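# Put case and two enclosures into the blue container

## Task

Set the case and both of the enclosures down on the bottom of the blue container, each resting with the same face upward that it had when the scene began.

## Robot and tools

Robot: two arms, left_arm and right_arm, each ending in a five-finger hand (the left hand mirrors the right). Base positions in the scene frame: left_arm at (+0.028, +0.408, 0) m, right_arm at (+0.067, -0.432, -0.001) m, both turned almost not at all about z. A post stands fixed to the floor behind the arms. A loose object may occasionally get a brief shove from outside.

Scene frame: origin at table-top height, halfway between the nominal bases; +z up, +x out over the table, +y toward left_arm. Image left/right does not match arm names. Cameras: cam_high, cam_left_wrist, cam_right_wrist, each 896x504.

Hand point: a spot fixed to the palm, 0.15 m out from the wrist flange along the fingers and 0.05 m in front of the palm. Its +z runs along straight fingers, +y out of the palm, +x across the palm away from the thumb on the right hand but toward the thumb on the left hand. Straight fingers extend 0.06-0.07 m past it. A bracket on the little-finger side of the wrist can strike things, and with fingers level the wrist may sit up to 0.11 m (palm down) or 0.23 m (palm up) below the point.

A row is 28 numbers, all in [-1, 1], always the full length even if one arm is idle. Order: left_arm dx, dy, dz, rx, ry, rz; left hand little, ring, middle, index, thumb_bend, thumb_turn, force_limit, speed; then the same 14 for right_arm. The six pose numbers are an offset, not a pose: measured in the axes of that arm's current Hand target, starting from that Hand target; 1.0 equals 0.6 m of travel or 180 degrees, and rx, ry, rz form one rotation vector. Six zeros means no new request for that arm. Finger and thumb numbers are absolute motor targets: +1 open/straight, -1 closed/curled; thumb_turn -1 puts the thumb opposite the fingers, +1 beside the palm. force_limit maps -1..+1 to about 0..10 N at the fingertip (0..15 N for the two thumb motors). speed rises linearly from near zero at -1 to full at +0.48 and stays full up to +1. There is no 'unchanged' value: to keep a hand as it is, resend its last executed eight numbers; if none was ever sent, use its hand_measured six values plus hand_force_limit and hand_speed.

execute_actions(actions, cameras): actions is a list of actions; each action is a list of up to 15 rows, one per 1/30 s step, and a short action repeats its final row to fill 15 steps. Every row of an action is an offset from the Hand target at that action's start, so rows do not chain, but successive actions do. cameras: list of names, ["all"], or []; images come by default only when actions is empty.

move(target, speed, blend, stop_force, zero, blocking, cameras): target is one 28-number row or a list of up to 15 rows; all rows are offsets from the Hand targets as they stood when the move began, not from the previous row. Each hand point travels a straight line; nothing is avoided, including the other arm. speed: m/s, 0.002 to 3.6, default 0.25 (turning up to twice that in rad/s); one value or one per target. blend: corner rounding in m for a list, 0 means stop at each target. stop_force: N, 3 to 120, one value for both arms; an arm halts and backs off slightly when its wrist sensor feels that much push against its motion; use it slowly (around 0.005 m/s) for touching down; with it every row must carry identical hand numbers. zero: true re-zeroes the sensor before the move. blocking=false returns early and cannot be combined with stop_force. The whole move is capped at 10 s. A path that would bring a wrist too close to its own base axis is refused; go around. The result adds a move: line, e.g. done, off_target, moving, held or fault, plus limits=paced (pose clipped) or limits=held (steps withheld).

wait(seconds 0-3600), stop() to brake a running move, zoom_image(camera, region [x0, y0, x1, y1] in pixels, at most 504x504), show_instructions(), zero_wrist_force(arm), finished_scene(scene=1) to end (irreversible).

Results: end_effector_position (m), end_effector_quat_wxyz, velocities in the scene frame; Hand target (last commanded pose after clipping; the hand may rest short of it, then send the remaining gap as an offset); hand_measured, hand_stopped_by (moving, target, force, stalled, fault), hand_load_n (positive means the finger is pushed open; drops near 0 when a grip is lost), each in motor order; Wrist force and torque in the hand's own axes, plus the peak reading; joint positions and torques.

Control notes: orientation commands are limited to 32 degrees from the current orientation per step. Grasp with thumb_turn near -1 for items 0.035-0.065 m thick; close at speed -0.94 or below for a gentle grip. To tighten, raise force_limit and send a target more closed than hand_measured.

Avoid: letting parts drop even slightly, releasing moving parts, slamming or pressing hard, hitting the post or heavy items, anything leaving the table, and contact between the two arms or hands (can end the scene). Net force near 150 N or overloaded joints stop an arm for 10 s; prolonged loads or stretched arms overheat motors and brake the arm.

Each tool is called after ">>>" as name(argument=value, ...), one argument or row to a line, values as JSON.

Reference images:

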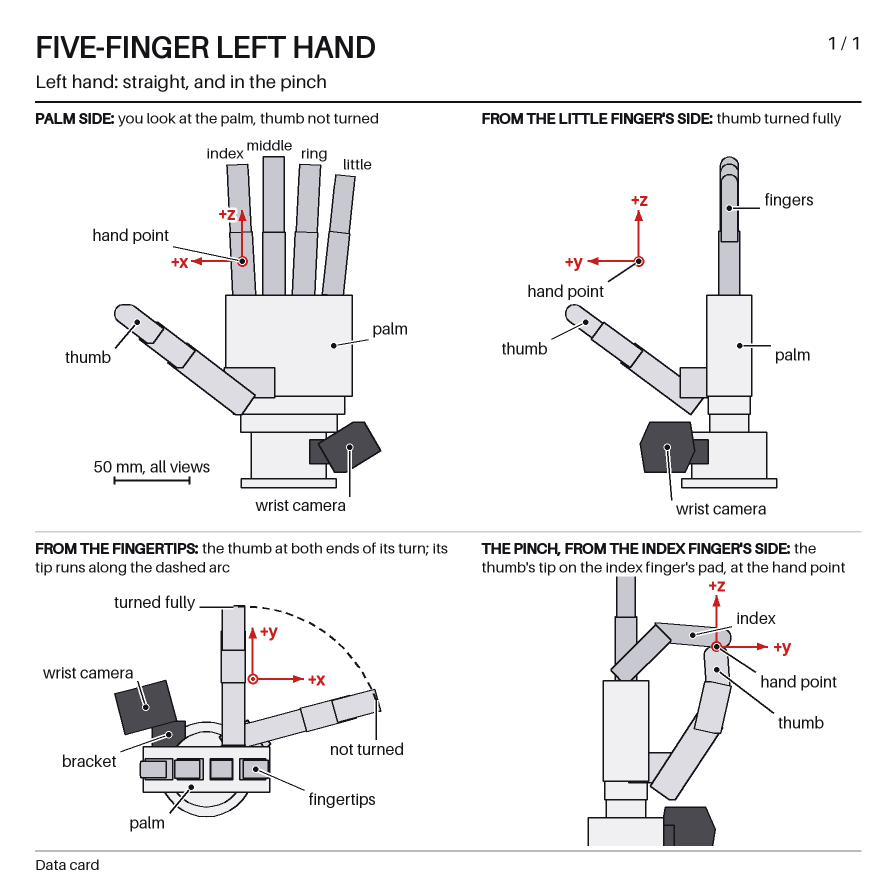

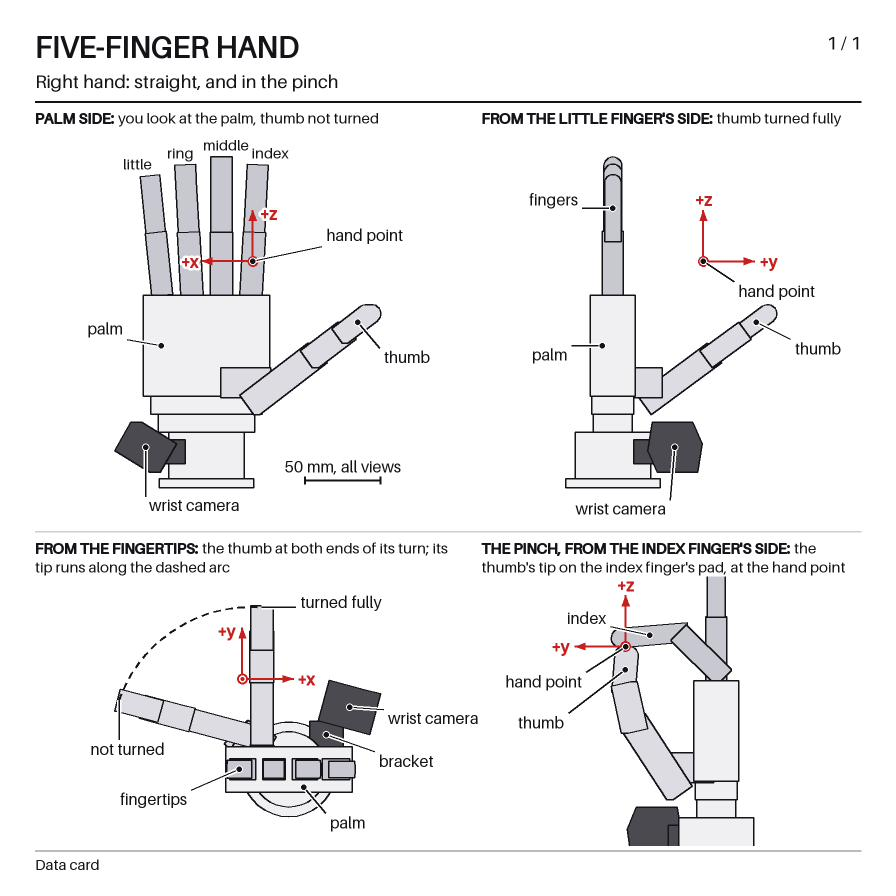

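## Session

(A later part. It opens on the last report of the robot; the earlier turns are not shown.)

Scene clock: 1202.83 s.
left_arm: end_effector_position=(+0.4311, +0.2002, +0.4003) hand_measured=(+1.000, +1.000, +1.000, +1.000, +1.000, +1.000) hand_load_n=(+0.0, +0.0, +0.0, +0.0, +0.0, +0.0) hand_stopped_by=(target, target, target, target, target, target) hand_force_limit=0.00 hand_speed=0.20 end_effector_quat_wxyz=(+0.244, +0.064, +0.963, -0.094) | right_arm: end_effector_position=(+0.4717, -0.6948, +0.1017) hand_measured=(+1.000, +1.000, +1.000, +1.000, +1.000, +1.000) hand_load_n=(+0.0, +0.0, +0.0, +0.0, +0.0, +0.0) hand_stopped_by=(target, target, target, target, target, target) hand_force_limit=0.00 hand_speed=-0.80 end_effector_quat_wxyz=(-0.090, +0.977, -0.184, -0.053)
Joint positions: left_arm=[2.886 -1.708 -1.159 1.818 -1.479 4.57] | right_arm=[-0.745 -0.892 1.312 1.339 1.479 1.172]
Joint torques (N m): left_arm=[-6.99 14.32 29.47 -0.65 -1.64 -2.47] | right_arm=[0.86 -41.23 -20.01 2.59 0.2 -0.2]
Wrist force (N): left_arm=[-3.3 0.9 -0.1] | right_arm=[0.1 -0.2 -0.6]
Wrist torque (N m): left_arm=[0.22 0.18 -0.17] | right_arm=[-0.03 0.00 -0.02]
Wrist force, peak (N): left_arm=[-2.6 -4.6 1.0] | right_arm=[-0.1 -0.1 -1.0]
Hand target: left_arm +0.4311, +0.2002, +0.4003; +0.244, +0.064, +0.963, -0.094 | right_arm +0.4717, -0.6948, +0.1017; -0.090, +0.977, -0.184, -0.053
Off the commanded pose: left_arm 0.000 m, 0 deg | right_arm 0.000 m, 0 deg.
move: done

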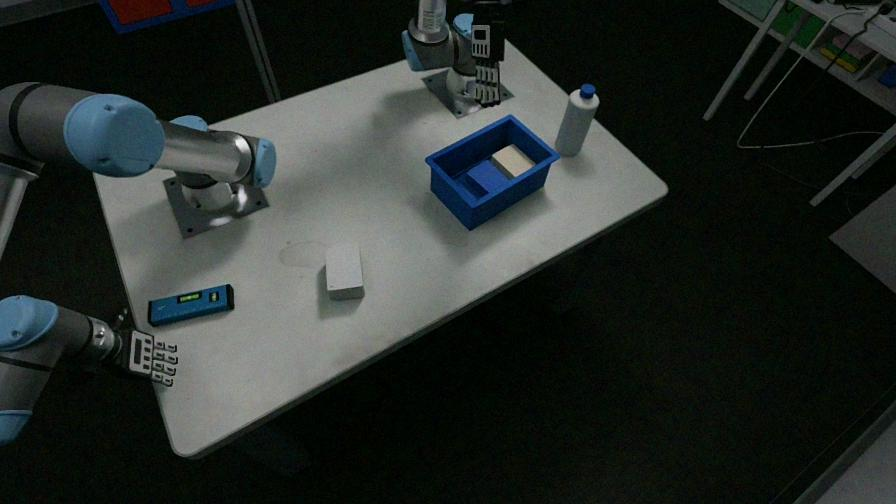

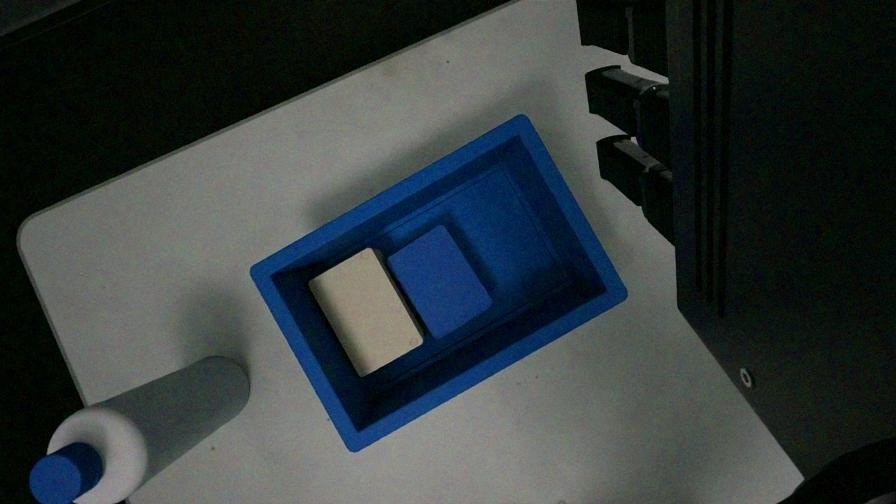

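>>> wait(
  seconds=0.1,
  cameras=["all"],
)

>>> zoom_image(
  camera="cam_left_wrist",
  region=[230, 90, 650, 460],
)

>>> zoom_image(
  camera="cam_high",
  region=[440, 120, 760, 360],
)

Scene clock: 1262.30 s.
left_arm: end_effector_position=(+0.4311, +0.2002, +0.4003) hand_measured=(+1.000, +1.000, +1.000, +1.000, +1.000, +1.000) hand_load_n=(+0.0, +0.0, +0.0, +0.0, +0.0, +0.0) hand_stopped_by=(target, target, target, target, target, target) hand_force_limit=0.00 hand_speed=0.20 end_effector_quat_wxyz=(+0.244, +0.064, +0.963, -0.094) | right_arm: end_effector_position=(+0.4717, -0.6948, +0.1017) hand_measured=(+1.000, +1.000, +1.000, +1.000, +1.000, +1.000) hand_load_n=(+0.0, +0.0, +0.0, +0.0, +0.0, +0.0) hand_stopped_by=(target, target, target, target, target, target) hand_force_limit=0.00 hand_speed=-0.80 end_effector_quat_wxyz=(-0.090, +0.977, -0.184, -0.053)
Joint positions: left_arm=[2.886 -1.708 -1.159 1.818 -1.479 4.57] | right_arm=[-0.745 -0.892 1.312 1.339 1.479 1.172]
Joint torques (N m): left_arm=[-5.8 14.83 28.51 -1.88 -1.67 -1.37] | right_arm=[0.68 -41.67 -19.7 2.75 0.12 -0.23]
Wrist force (N): left_arm=[-3.5 0.9 -0.2] | right_arm=[-0.2 -0.1 -0.7]
Wrist torque (N m): left_arm=[0.24 0.22 -0.19] | right_arm=[0.02 0.05 -0.03]
Wrist force, peak (N): left_arm=[-3.8 0.7 0.0] | right_arm=[-0.2 -0.3 -0.9]
Hand target: left_arm +0.4311, +0.2002, +0.4003; +0.244, +0.064, +0.963, -0.094 | right_arm +0.4717, -0.6948, +0.1017; -0.090, +0.977, -0.184, -0.053
Off the commanded pose: left_arm 0.000 m, 0 deg | right_arm 0.000 m, 0 deg.
wait: 0.10 s; at rest from the start

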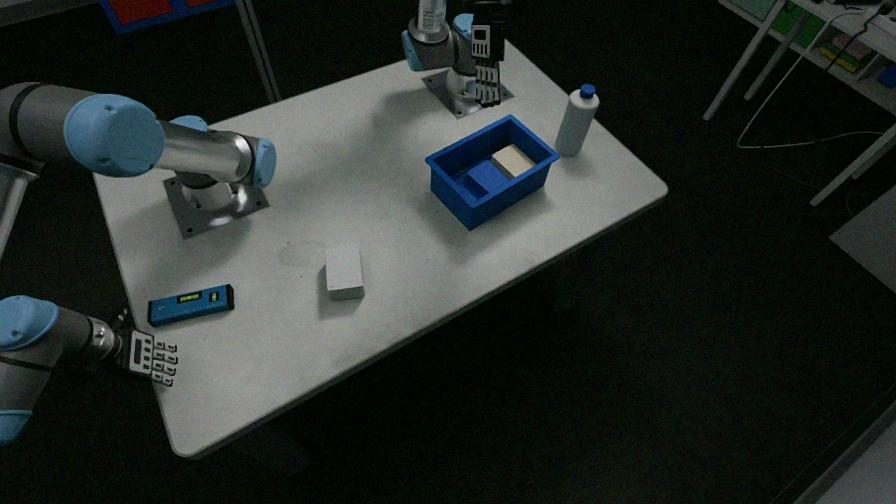

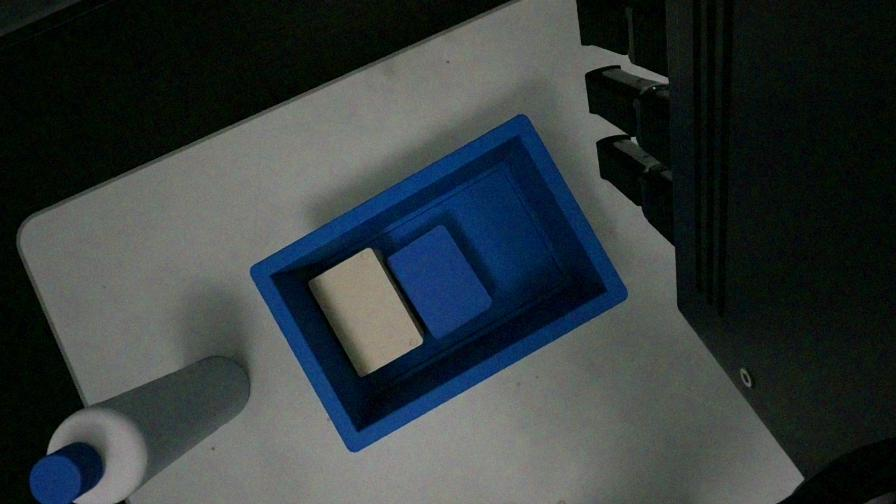

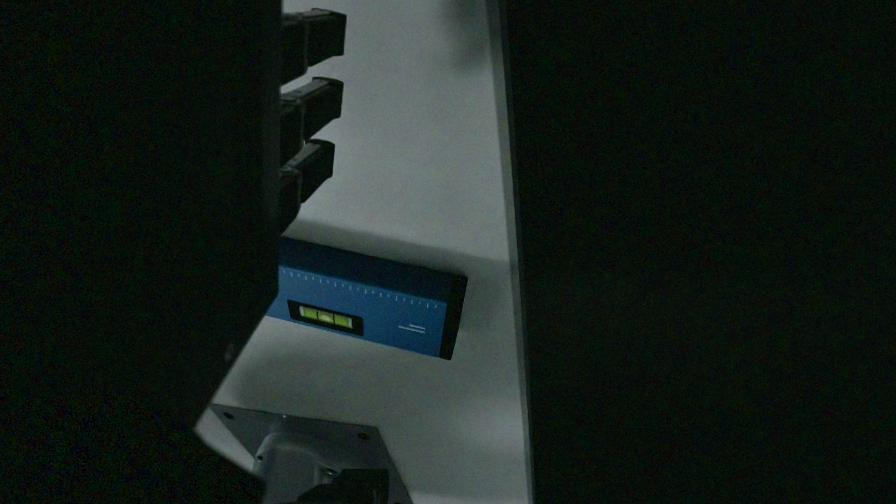

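Scaled by 1.200.

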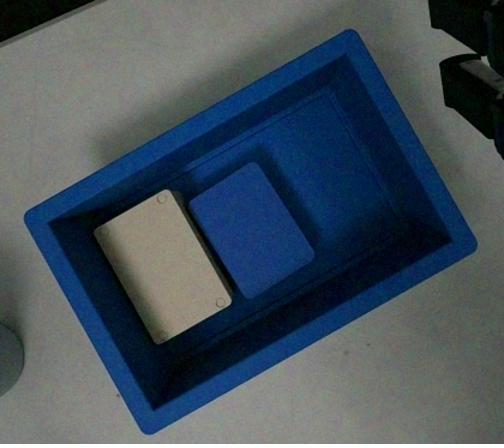

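Scaled by 1.575.

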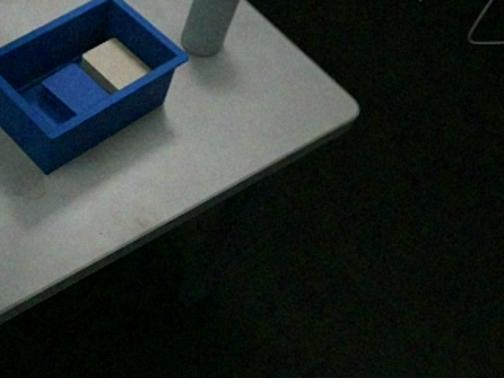

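>>> zoom_image(
  camera="cam_left_wrist",
  region=[420, 110, 640, 330],
)

>>> zoom_image(
  camera="cam_high",
  region=[310, 230, 380, 310],
)

Scaled by 2.291.

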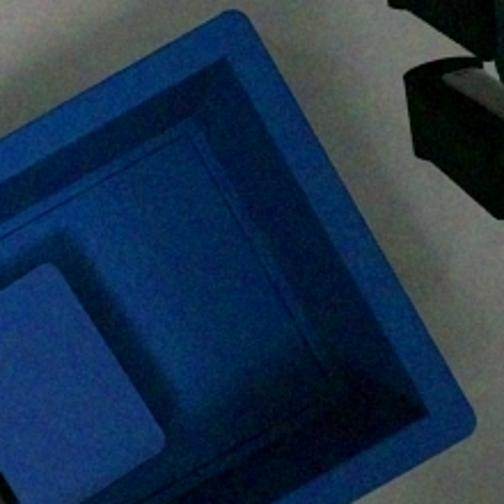

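Scaled by 6.300.

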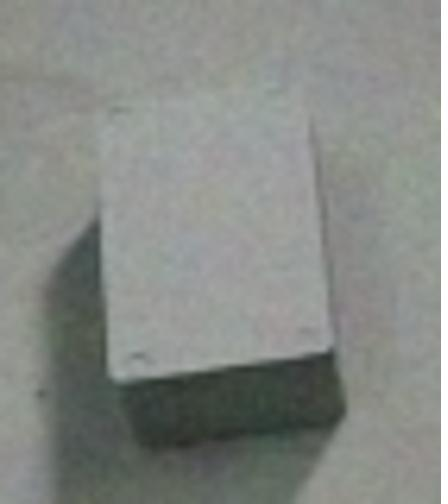

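>>> move(
  target=[0.0887, -0.6118, 0.5398, 0.1839, 0.1811, 0.0066, 0.8, 0.8, 0.8, 0.8, 1, -1, 0.0, 0.2, 0,0,0,0,0,0,1,1,1,1,1,1,0.0,-0.8],
  speed=0.22,
  cameras=["all"],
)

Scene clock: 1387.53 s.
left_arm: end_effector_position=(+0.4699, -0.2209, +0.1496) hand_measured=(+0.800, +0.800, +0.800, +0.800, +1.000, -1.000) hand_load_n=(+0.0, +0.0, +0.0, +0.0, +0.0, +0.0) hand_stopped_by=(target, target, target, target, target, target) hand_force_limit=0.00 hand_speed=0.20 end_effector_quat_wxyz=(-0.004, +0.149, +0.912, -0.381) | right_arm: end_effector_position=(+0.4717, -0.6948, +0.1017) hand_measured=(+1.000, +1.000, +1.000, +1.000, +1.000, +1.000) hand_load_n=(+0.0, +0.0, +0.0, +0.0, +0.0, +0.0) hand_stopped_by=(target, target, target, target, target, target) hand_force_limit=0.00 hand_speed=-0.80 end_effector_quat_wxyz=(-0.090, +0.977, -0.184, -0.053)
Joint positions: left_arm=[2.525 -2.816 -0.035 1.682 -0.88 4.277] | right_arm=[-0.745 -0.892 1.312 1.339 1.479 1.172]
Joint torques (N m): left_arm=[-7.47 48.4 28.74 -0.51 3.18 -2.47] | right_arm=[0.79 -41.52 -20.29 2.66 0.24 -0.26]
Wrist force (N): left_arm=[-3.0 0.6 0.0] | right_arm=[-0.2 -0.3 -0.7]
Wrist torque (N m): left_arm=[0.33 0.28 -0.11] | right_arm=[-0.03 0.06 -0.04]
Wrist force, peak (N): left_arm=[-3.7 1.3 -0.8] | right_arm=[0.0 -0.4 -0.9]
Hand target: left_arm +0.4709, -0.2219, +0.1500; -0.059, +0.163, +0.925, -0.337 | right_arm +0.4717, -0.6948, +0.1017; -0.090, +0.977, -0.184, -0.053
Off the commanded pose: left_arm 0.001 m, 8 deg | right_arm 0.000 m, 0 deg.
elbow stopped short (left arm): the move would have taken joint 3 (elbow) straighter than the controller allows.
move: off_target (left_arm)

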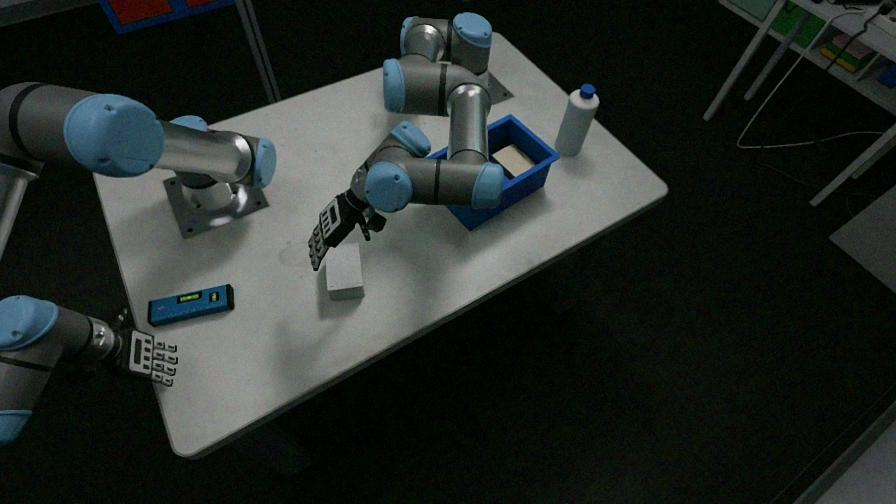

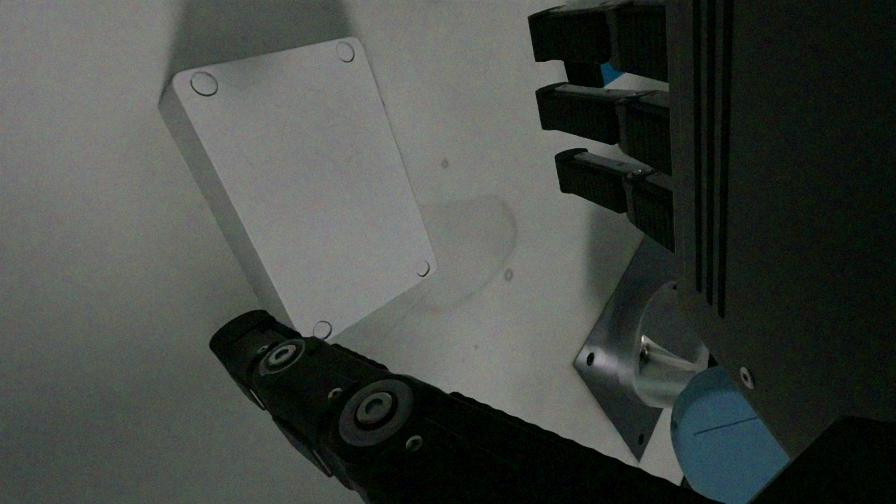

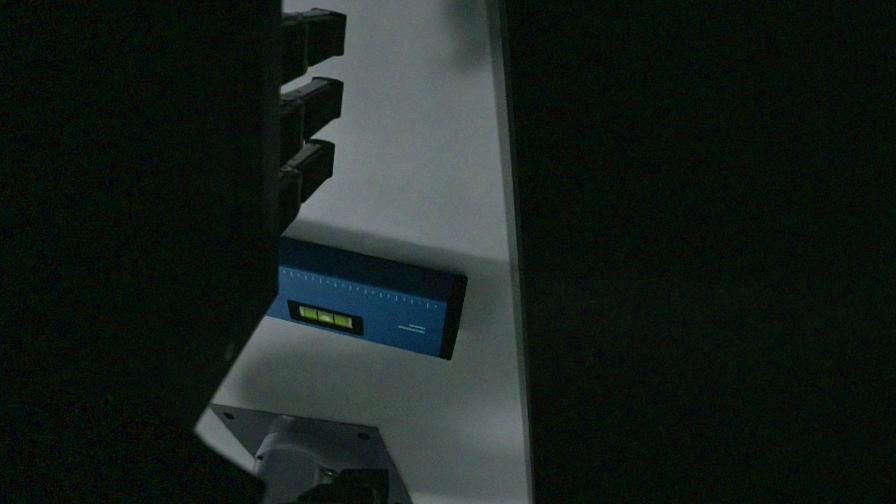

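>>> move(
  target=[-0.0008, 0.0477, 0.0797, 0.0236, -0.0395, 0.0065, 0.8, 0.8, 0.8, 0.8, 1, -1, 0.0, 0.2, 0,0,0,0,0,0,1,1,1,1,1,1,0.0,-0.8],
  speed=0.12,
  cameras=["cam_left_wrist", "cam_high"],
)

>>> zoom_image(
  camera="cam_high",
  region=[290, 180, 430, 320],
)

Scene clock: 1478.73 s.
left_arm: end_effector_position=(+0.4683, -0.2304, +0.0949) hand_measured=(+0.800, +0.800, +0.800, +0.800, +1.000, -1.000) hand_load_n=(+0.0, +0.0, +0.0, +0.0, +0.0, +0.0) hand_stopped_by=(target, target, target, target, target, target) hand_force_limit=0.00 hand_speed=0.20 end_effector_quat_wxyz=(-0.005, +0.149, +0.913, -0.381) | right_arm: end_effector_position=(+0.4717, -0.6948, +0.1017) hand_measured=(+1.000, +1.000, +1.000, +1.000, +1.000, +1.000) hand_load_n=(+0.0, +0.0, +0.0, +0.0, +0.0, +0.0) hand_stopped_by=(target, target, target, target, target, target) hand_force_limit=0.00 hand_speed=-0.80 end_effector_quat_wxyz=(-0.090, +0.977, -0.184, -0.053)
Joint positions: left_arm=[2.512 -2.759 -0.292 1.887 -0.884 4.264] | right_arm=[-0.745 -0.892 1.312 1.339 1.479 1.172]
Joint torques (N m): left_arm=[6.66 66.91 11.79 -0.4 3.15 -2.68] | right_arm=[0.61 -41.19 -20.38 2.66 0.1 -0.25]
Wrist force (N): left_arm=[-3.1 0.1 0.1] | right_arm=[-0.2 -0.3 -0.6]
Wrist torque (N m): left_arm=[0.24 0.31 -0.10] | right_arm=[-0.03 0.05 -0.04]
Wrist force, peak (N): left_arm=[-3.5 0.1 -0.2] | right_arm=[-0.3 0.0 -1.0]
Hand target: left_arm +0.4683, -0.2303, +0.0949; -0.004, +0.149, +0.913, -0.381 | right_arm +0.4717, -0.6948, +0.1017; -0.090, +0.977, -0.184, -0.053
Off the commanded pose: left_arm 0.000 m, 0 deg | right_arm 0.000 m, 0 deg.
move: done
Images, in order (width x height): cam_high 896x504, cam_left_wrist 896x504.

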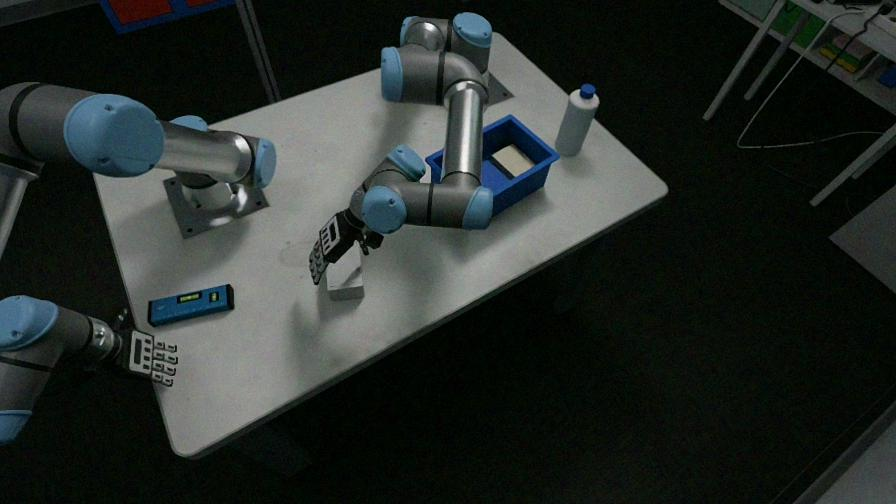

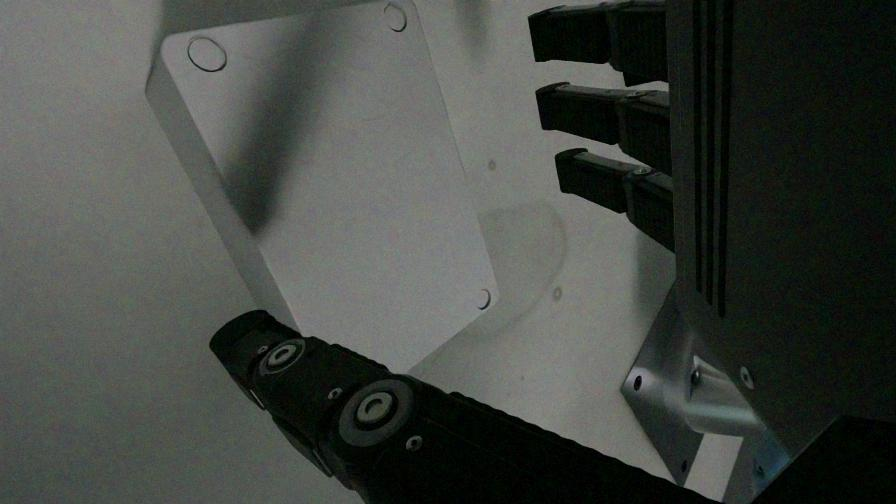

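Scaled by 3.600.

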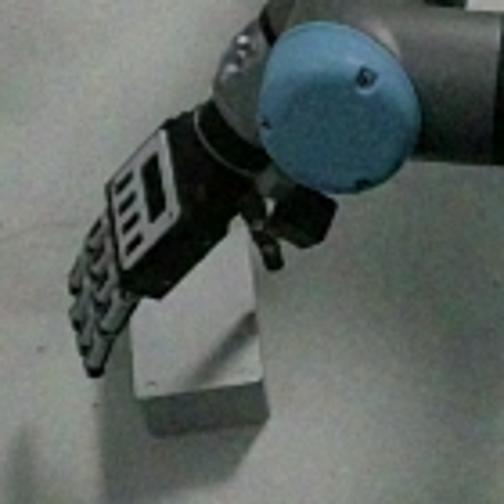

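>>> move(
  target=[0.0071, 0.0464, 0.0472, 0, 0, 0, 0.8, 0.8, 0.8, 0.8, 1, -1, 0.0, 0.2, 0,0,0,0,0,0,1,1,1,1,1,1,0.0,-0.8],
  speed=0.05,
  stop_force=8,
  cameras=["cam_left_wrist"],
)

Scene clock: 1504.57 s.
left_arm: end_effector_position=(+0.4682, -0.2303, +0.0550) hand_measured=(+0.800, +0.800, +0.800, +0.800, +1.000, -1.000) hand_load_n=(+0.0, +0.0, +0.0, +0.0, +0.5, +0.0) hand_stopped_by=(target, target, target, target, target, target) hand_force_limit=0.00 hand_speed=0.20 end_effector_quat_wxyz=(-0.004, +0.149, +0.913, -0.381) | right_arm: end_effector_position=(+0.4717, -0.6948, +0.1017) hand_measured=(+1.000, +1.000, +1.000, +1.000, +1.000, +1.000) hand_load_n=(+0.0, +0.0, +0.0, +0.0, +0.0, +0.0) hand_stopped_by=(target, target, target, target, target, target) hand_force_limit=0.00 hand_speed=-0.80 end_effector_quat_wxyz=(-0.090, +0.977, -0.184, -0.053)
Joint positions: left_arm=[2.512 -2.747 -0.417 2.001 -0.884 4.264] | right_arm=[-0.745 -0.892 1.312 1.339 1.479 1.172]
Joint torques (N m): left_arm=[6.65 66.66 11.73 -0.23 3.18 -2.78] | right_arm=[1.06 -40.87 -20.66 2.75 0.06 -0.14]
Wrist force (N): left_arm=[-3.0 0.5 -0.3] | right_arm=[0.1 -0.2 -0.8]
Wrist torque (N m): left_arm=[0.34 0.29 -0.10] | right_arm=[0.00 0.01 -0.01]
Wrist force, peak (N): left_arm=[-3.5 0.4 -0.3] | right_arm=[-0.1 -0.1 -1.0]
Hand target: left_arm +0.4682, -0.2303, +0.0550; -0.004, +0.149, +0.913, -0.381 | right_arm +0.4717, -0.6948, +0.1017; -0.090, +0.977, -0.184, -0.053
Off the commanded pose: left_arm 0.000 m, 0 deg | right_arm 0.000 m, 0 deg.
move: done

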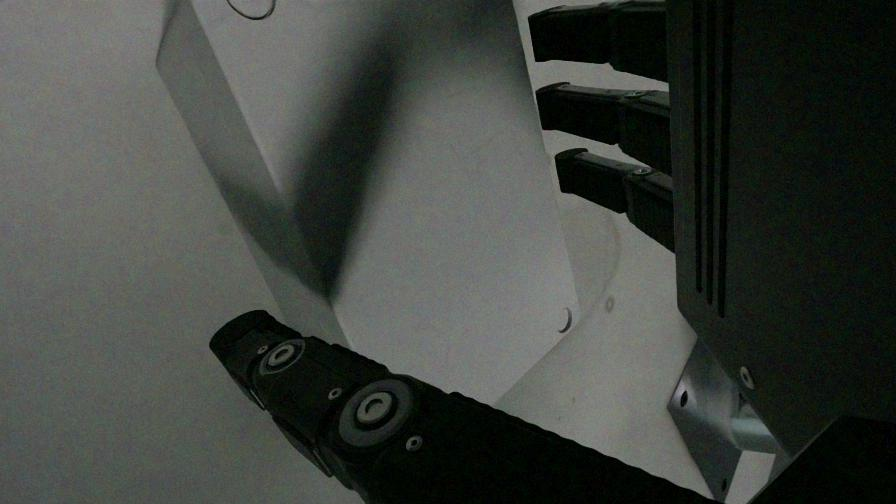

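>>> move(
  target=[
    [0.0206, 0.0499, -0.0520, 0, 0, 0, 0.8, 0.8, 0.8, 0.8, 1, -1, 0.0, 0.2, 0,0,0,0,0,0,1,1,1,1,1,1,0.0,-0.8],
    [0.0761, 0.1275, -0.1365, -0.0310, -0.0556, -0.1111, 0.8, 0.8, 0.8, 0.8, 1, -1, 0.0, 0.2, 0,0,0,0,0,0,1,1,1,1,1,1,0.0,-0.8],
  ],
  speed=0.07,
  blend=0.02,
  cameras=["cam_left_wrist", "cam_high"],
)

Scene clock: 1524.00 s.
left_arm: end_effector_position=(+0.4551, -0.1100, +0.0550) hand_measured=(+0.800, +0.800, +0.800, +0.800, +1.000, -1.000) hand_load_n=(+0.0, +0.5, +0.5, +0.0, +0.0, +0.0) hand_stopped_by=(target, target, target, target, target, target) hand_force_limit=0.00 hand_speed=0.20 end_effector_quat_wxyz=(+0.016, -0.045, +0.939, -0.341) | right_arm: end_effector_position=(+0.4717, -0.6948, +0.1017) hand_measured=(+1.000, +1.000, +1.000, +1.000, +1.000, +1.000) hand_load_n=(+0.0, +0.0, +0.0, +0.0, +0.0, +0.0) hand_stopped_by=(target, target, target, target, target, target) hand_force_limit=0.00 hand_speed=-0.80 end_effector_quat_wxyz=(-0.090, +0.977, -0.184, -0.053)
Joint positions: left_arm=[2.629 -2.374 -1.105 2.351 -1.013 3.981] | right_arm=[-0.745 -0.892 1.312 1.339 1.479 1.172]
Joint torques (N m): left_arm=[7.44 55.56 8.67 -0.47 -1.97 -2.72] | right_arm=[0.63 -41.15 -20.82 2.74 0.29 -0.21]
Wrist force (N): left_arm=[-2.3 -3.2 -1.3] | right_arm=[-0.3 -0.2 -0.6]
Wrist torque (N m): left_arm=[0.22 0.16 0.03] | right_arm=[0.00 0.05 -0.04]
Wrist force, peak (N): left_arm=[-3.7 -3.7 -1.3] | right_arm=[0.0 -0.1 -1.0]
Hand target: left_arm +0.4551, -0.1100, +0.0550; +0.016, -0.045, +0.939, -0.341 | right_arm +0.4717, -0.6948, +0.1017; -0.090, +0.977, -0.184, -0.053
Off the commanded pose: left_arm 0.000 m, 0 deg | right_arm 0.000 m, 0 deg.
move: done
Images, in order (width x height): cam_high 896x504, cam_left_wrist 896x504.

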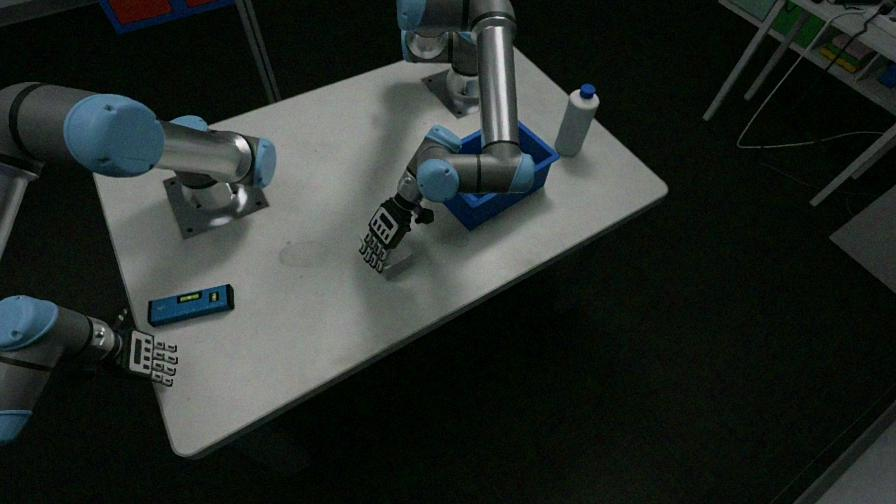

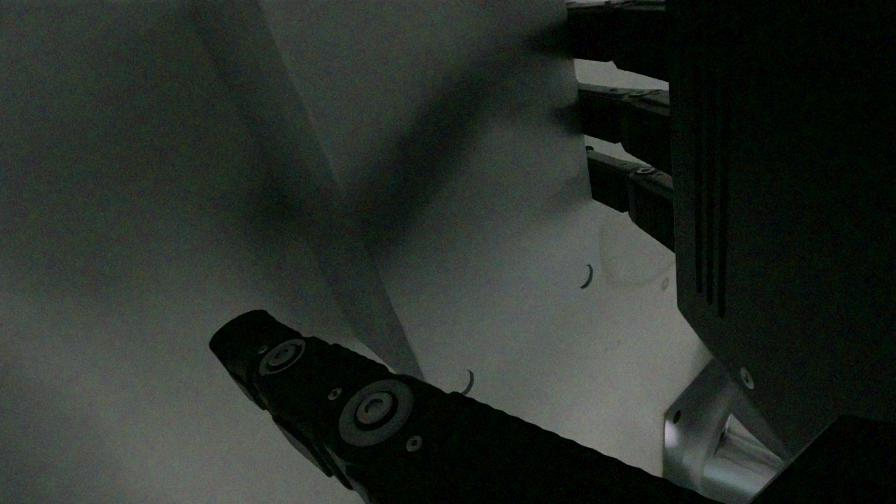

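>>> move(
  target=[0,0,0,0,0,0, 0.5, 0.5, 0.5, 0.5, 1, -1, -0.3, -0.6, 0,0,0,0,0,0,1,1,1,1,1,1,0.0,-0.8],
  speed=0.05,
)

>>> move(
  target=[0,0,0,0,0,0, 0.5, 0.5, 0.5, 0.5, 0.3, -1, 0.0, -0.8, 0,0,0,0,0,0,1,1,1,1,1,1,0.0,-0.8],
  speed=0.05,
  cameras=["cam_left_wrist"],
)

Scene clock: 1553.33 s.
left_arm: end_effector_position=(+0.4551, -0.1100, +0.0550) hand_measured=(+0.500, +0.500, +0.500, +0.500, +1.000, -1.000) hand_load_n=(+0.0, +0.0, +0.0, +0.0, +0.0, +0.0) hand_stopped_by=(target, target, target, target, target, target) hand_force_limit=-0.30 hand_speed=-0.60 end_effector_quat_wxyz=(+0.016, -0.045, +0.939, -0.341) | right_arm: end_effector_position=(+0.4717, -0.6948, +0.1017) hand_measured=(+1.000, +1.000, +1.000, +1.000, +1.000, +1.000) hand_load_n=(+0.0, +0.0, +0.0, +0.0, +0.0, +0.0) hand_stopped_by=(target, target, target, target, target, target) hand_force_limit=0.00 hand_speed=-0.80 end_effector_quat_wxyz=(-0.090, +0.977, -0.184, -0.053)
Joint positions: left_arm=[2.629 -2.374 -1.105 2.351 -1.013 3.98] | right_arm=[-0.745 -0.892 1.312 1.339 1.479 1.172]
Joint torques (N m): left_arm=[5.51 54.04 10.56 -1.77 -0.21 -2.71] | right_arm=[0.01 -41.09 -20.69 2.73 0.14 -0.21]
Wrist force (N): left_arm=[-2.5 0.3 -0.1] | right_arm=[-0.2 -0.2 -0.9]
Wrist torque (N m): left_arm=[0.29 0.22 -0.08] | right_arm=[0.00 0.06 -0.04]
Wrist force, peak (N): left_arm=[-2.5 -5.1 -1.3] | right_arm=[-0.3 -0.1 -1.0]
Hand target: left_arm +0.4551, -0.1100, +0.0550; +0.016, -0.045, +0.939, -0.341 | right_arm +0.4717, -0.6948, +0.1017; -0.090, +0.977, -0.184, -0.053
Off the commanded pose: left_arm 0.000 m, 0 deg | right_arm 0.000 m, 0 deg.
move: done

Scene clock: 1554.67 s.
left_arm: end_effector_position=(+0.4551, -0.1100, +0.0550) hand_measured=(+0.500, +0.500, +0.500, +0.500, +0.702, -1.000) hand_load_n=(+0.0, +1.0, +1.5, +2.0, +7.5, +1.0) hand_stopped_by=(target, target, target, target, force, target) hand_force_limit=0.00 hand_speed=-0.80 end_effector_quat_wxyz=(+0.016, -0.045, +0.939, -0.341) | right_arm: end_effector_position=(+0.4717, -0.6948, +0.1017) hand_measured=(+1.000, +1.000, +1.000, +1.000, +1.000, +1.000) hand_load_n=(+0.0, +0.0, +0.0, +0.0, +0.0, +0.0) hand_stopped_by=(target, target, target, target, target, target) hand_force_limit=0.00 hand_speed=-0.80 end_effector_quat_wxyz=(-0.090, +0.977, -0.184, -0.053)
Joint positions: left_arm=[2.629 -2.374 -1.105 2.351 -1.013 3.98] | right_arm=[-0.745 -0.892 1.312 1.339 1.479 1.172]
Joint torques (N m): left_arm=[2.26 50.92 12.68 -2.16 2.85 -2.66] | right_arm=[0.92 -40.57 -20.26 2.81 0.3 -0.19]
Wrist force (N): left_arm=[-2.9 0.4 -0.2] | right_arm=[-0.3 -0.1 -0.6]
Wrist torque (N m): left_arm=[0.30 0.26 -0.09] | right_arm=[0.01 0.06 -0.03]
Wrist force, peak (N): left_arm=[-2.9 0.4 -0.2] | right_arm=[-0.4 -0.4 -0.7]
Hand target: left_arm +0.4551, -0.1100, +0.0550; +0.016, -0.045, +0.939, -0.341 | right_arm +0.4717, -0.6948, +0.1017; -0.090, +0.977, -0.184, -0.053
Off the commanded pose: left_arm 0.000 m, 0 deg | right_arm 0.000 m, 0 deg.
move: done

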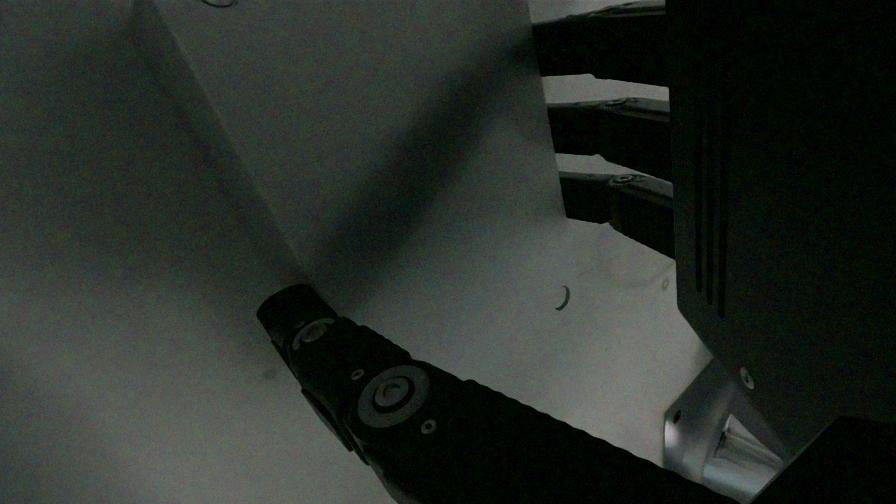

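>>> move(
  target=[0,-0.0214,-0.0255,0,0,0, 0.5, 0.5, 0.5, 0.5, 0.3, -1, 0.0, -0.8, 0,0,0,0,0,0,1,1,1,1,1,1,0.0,-0.8],
  speed=0.04,
  cameras=["cam_left_wrist", "cam_high"],
)

>>> zoom_image(
  camera="cam_high",
  region=[320, 170, 460, 310],
)

Scene clock: 1560.07 s.
left_arm: end_effector_position=(+0.4551, -0.1100, +0.0749) hand_measured=(+0.500, +0.500, +0.500, +0.500, +0.702, -1.000) hand_load_n=(+0.0, +1.0, +1.0, +2.0, +7.5, +1.0) hand_stopped_by=(target, target, target, target, force, target) hand_force_limit=0.00 hand_speed=-0.80 end_effector_quat_wxyz=(+0.016, -0.045, +0.939, -0.341) | right_arm: end_effector_position=(+0.4717, -0.6948, +0.1017) hand_measured=(+1.000, +1.000, +1.000, +1.000, +1.000, +1.000) hand_load_n=(+0.0, +0.0, +0.0, +0.0, +0.0, +0.0) hand_stopped_by=(target, target, target, target, target, target) hand_force_limit=0.00 hand_speed=-0.80 end_effector_quat_wxyz=(-0.090, +0.977, -0.184, -0.053)
Joint positions: left_arm=[2.629 -2.357 -1.081 2.311 -1.013 3.98] | right_arm=[-0.745 -0.892 1.312 1.339 1.479 1.172]
Joint torques (N m): left_arm=[-5.56 58.14 30.95 -2.73 2.88 -0.74] | right_arm=[1.17 -40.24 -20.92 2.72 0.12 -0.14]
Wrist force (N): left_arm=[-2.5 2.0 1.9] | right_arm=[0.0 -0.5 -0.2]
Wrist torque (N m): left_arm=[0.29 0.27 -0.11] | right_arm=[-0.07 0.01 -0.03]
Wrist force, peak (N): left_arm=[-2.4 2.2 2.1] | right_arm=[-0.1 -0.1 -1.1]
Hand target: left_arm +0.4551, -0.1100, +0.0750; +0.016, -0.045, +0.939, -0.341 | right_arm +0.4717, -0.6948, +0.1017; -0.090, +0.977, -0.184, -0.053
Off the commanded pose: left_arm 0.000 m, 0 deg | right_arm 0.000 m, 0 deg.
move: done
Images, in order (width x height): cam_high 896x504, cam_left_wrist 896x504.

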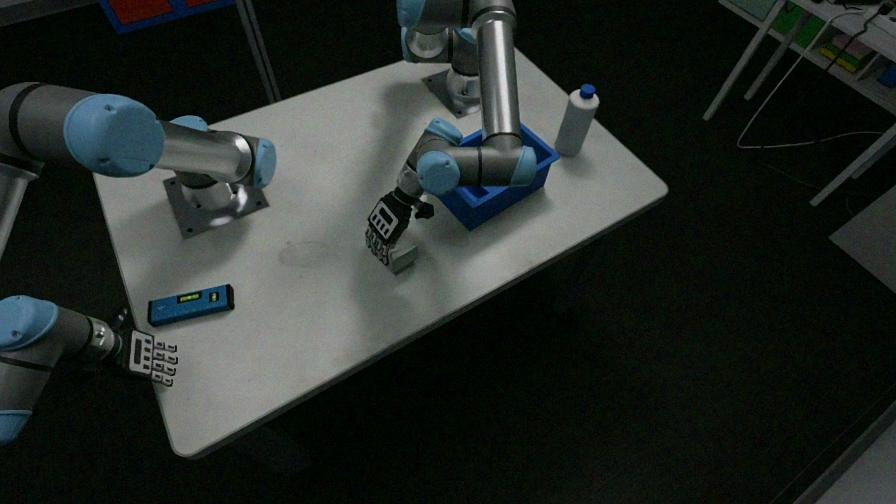

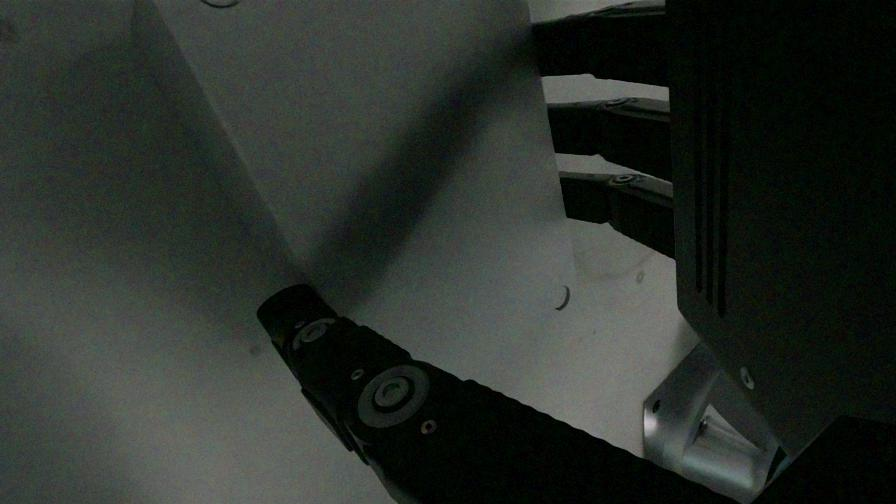

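Scaled by 3.600.

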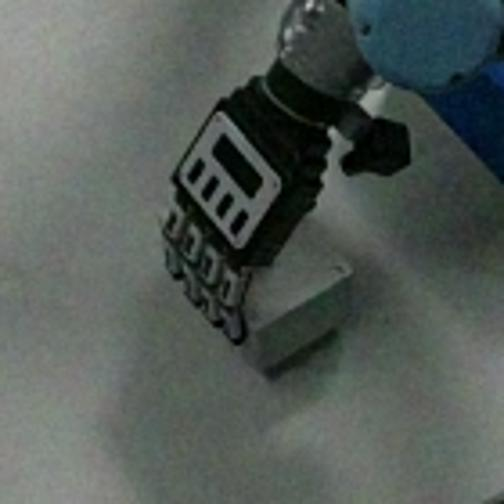

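>>> move(
  target=[
    [0,-0.1553,-0.1851,0,0,0, 0.5, 0.5, 0.5, 0.5, 0.3, -1, 0.0, -0.8, 0,0,0,0,0,0,1,1,1,1,1,1,0.0,-0.8],
    [0.0408,0.1742,-0.4617,0,0,0, 0.5, 0.5, 0.5, 0.5, 0.3, -1, 0.0, -0.8, 0,0,0,0,0,0,1,1,1,1,1,1,0.0,-0.8],
  ],
  speed=0.16,
  blend=0.05,
  cameras=["cam_left_wrist", "cam_high"],
)

>>> zoom_image(
  camera="cam_high",
  region=[400, 80, 580, 240],
)

Scene clock: 1591.97 s.
left_arm: end_effector_position=(+0.4063, +0.1444, +0.2203) hand_measured=(+0.500, +0.500, +0.500, +0.500, +0.702, -1.000) hand_load_n=(+0.0, +1.0, +1.0, +2.0, +7.5, +1.0) hand_stopped_by=(target, target, target, target, force, target) hand_force_limit=0.00 hand_speed=-0.80 end_effector_quat_wxyz=(+0.016, -0.045, +0.939, -0.341) | right_arm: end_effector_position=(+0.4717, -0.6948, +0.1017) hand_measured=(+1.000, +1.000, +1.000, +1.000, +1.000, +1.000) hand_load_n=(+0.0, +0.0, +0.0, +0.0, +0.0, +0.0) hand_stopped_by=(target, target, target, target, target, target) hand_force_limit=0.00 hand_speed=-0.80 end_effector_quat_wxyz=(-0.090, +0.977, -0.184, -0.053)
Joint positions: left_arm=[3.103 -1.869 -1.55 1.955 -0.881 4.544] | right_arm=[-0.745 -0.892 1.312 1.339 1.479 1.172]
Joint torques (N m): left_arm=[7.82 39.85 10.97 -3.56 3.46 2.43] | right_arm=[0.58 -41.18 -20.76 2.82 0.37 -0.27]
Wrist force (N): left_arm=[-2.4 1.8 1.9] | right_arm=[-0.4 -0.2 -0.6]
Wrist torque (N m): left_arm=[0.26 0.27 -0.29] | right_arm=[-0.01 0.07 -0.04]
Wrist force, peak (N): left_arm=[-2.3 3.1 2.5] | right_arm=[0.0 -0.3 -1.0]
Hand target: left_arm +0.4063, +0.1445, +0.2203; +0.016, -0.045, +0.939, -0.341 | right_arm +0.4717, -0.6948, +0.1017; -0.090, +0.977, -0.184, -0.053
Off the commanded pose: left_arm 0.000 m, 0 deg | right_arm 0.000 m, 0 deg.
move: done
Images, in order (width x height): cam_high 896x504, cam_left_wrist 896x504.

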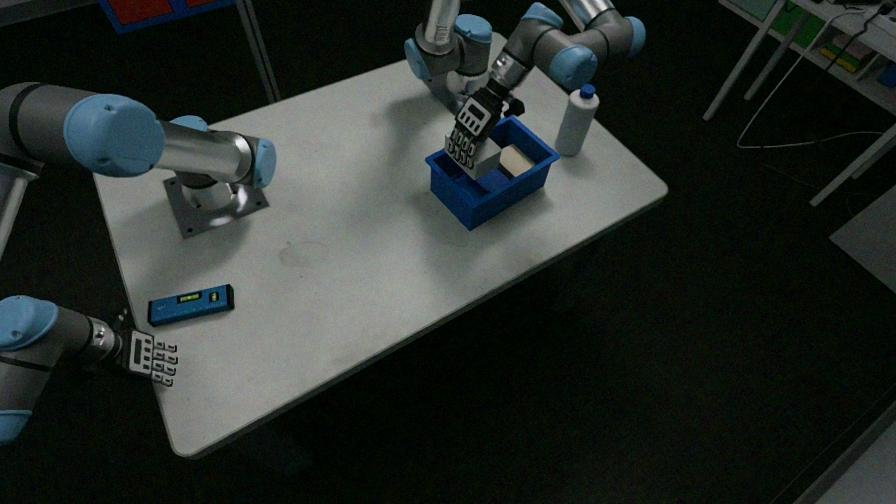

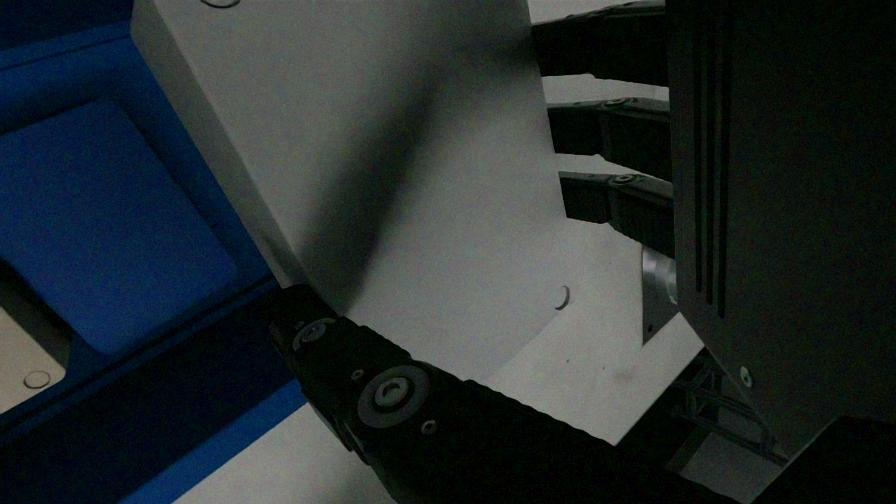

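Scaled by 2.800.

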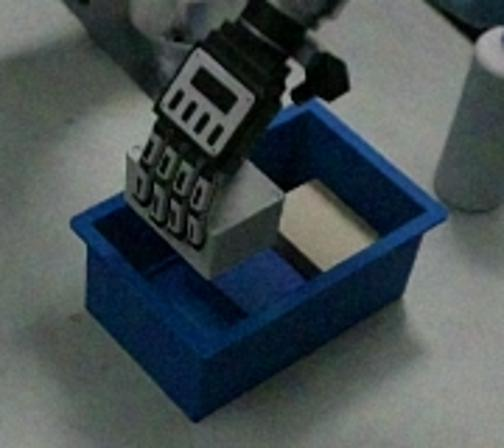

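>>> zoom_image(
  camera="cam_left_wrist",
  region=[0, 0, 400, 300],
)

>>> zoom_image(
  camera="cam_left_wrist",
  region=[0, 200, 400, 500],
)

Scaled by 1.260.

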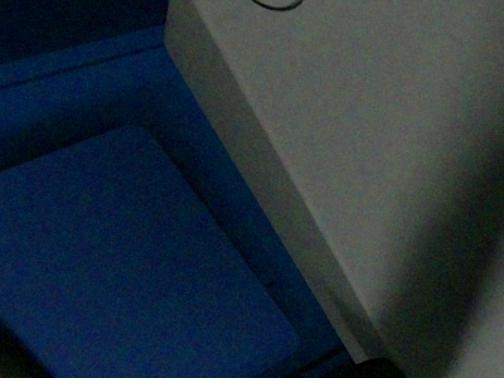

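Scaled by 1.260.

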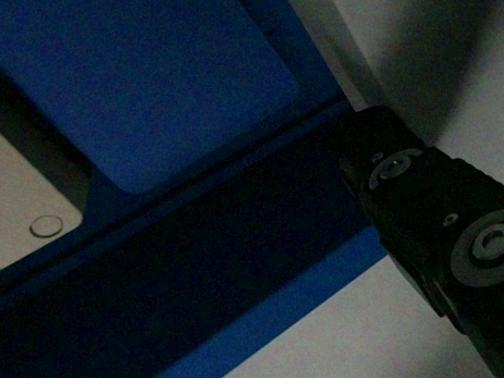

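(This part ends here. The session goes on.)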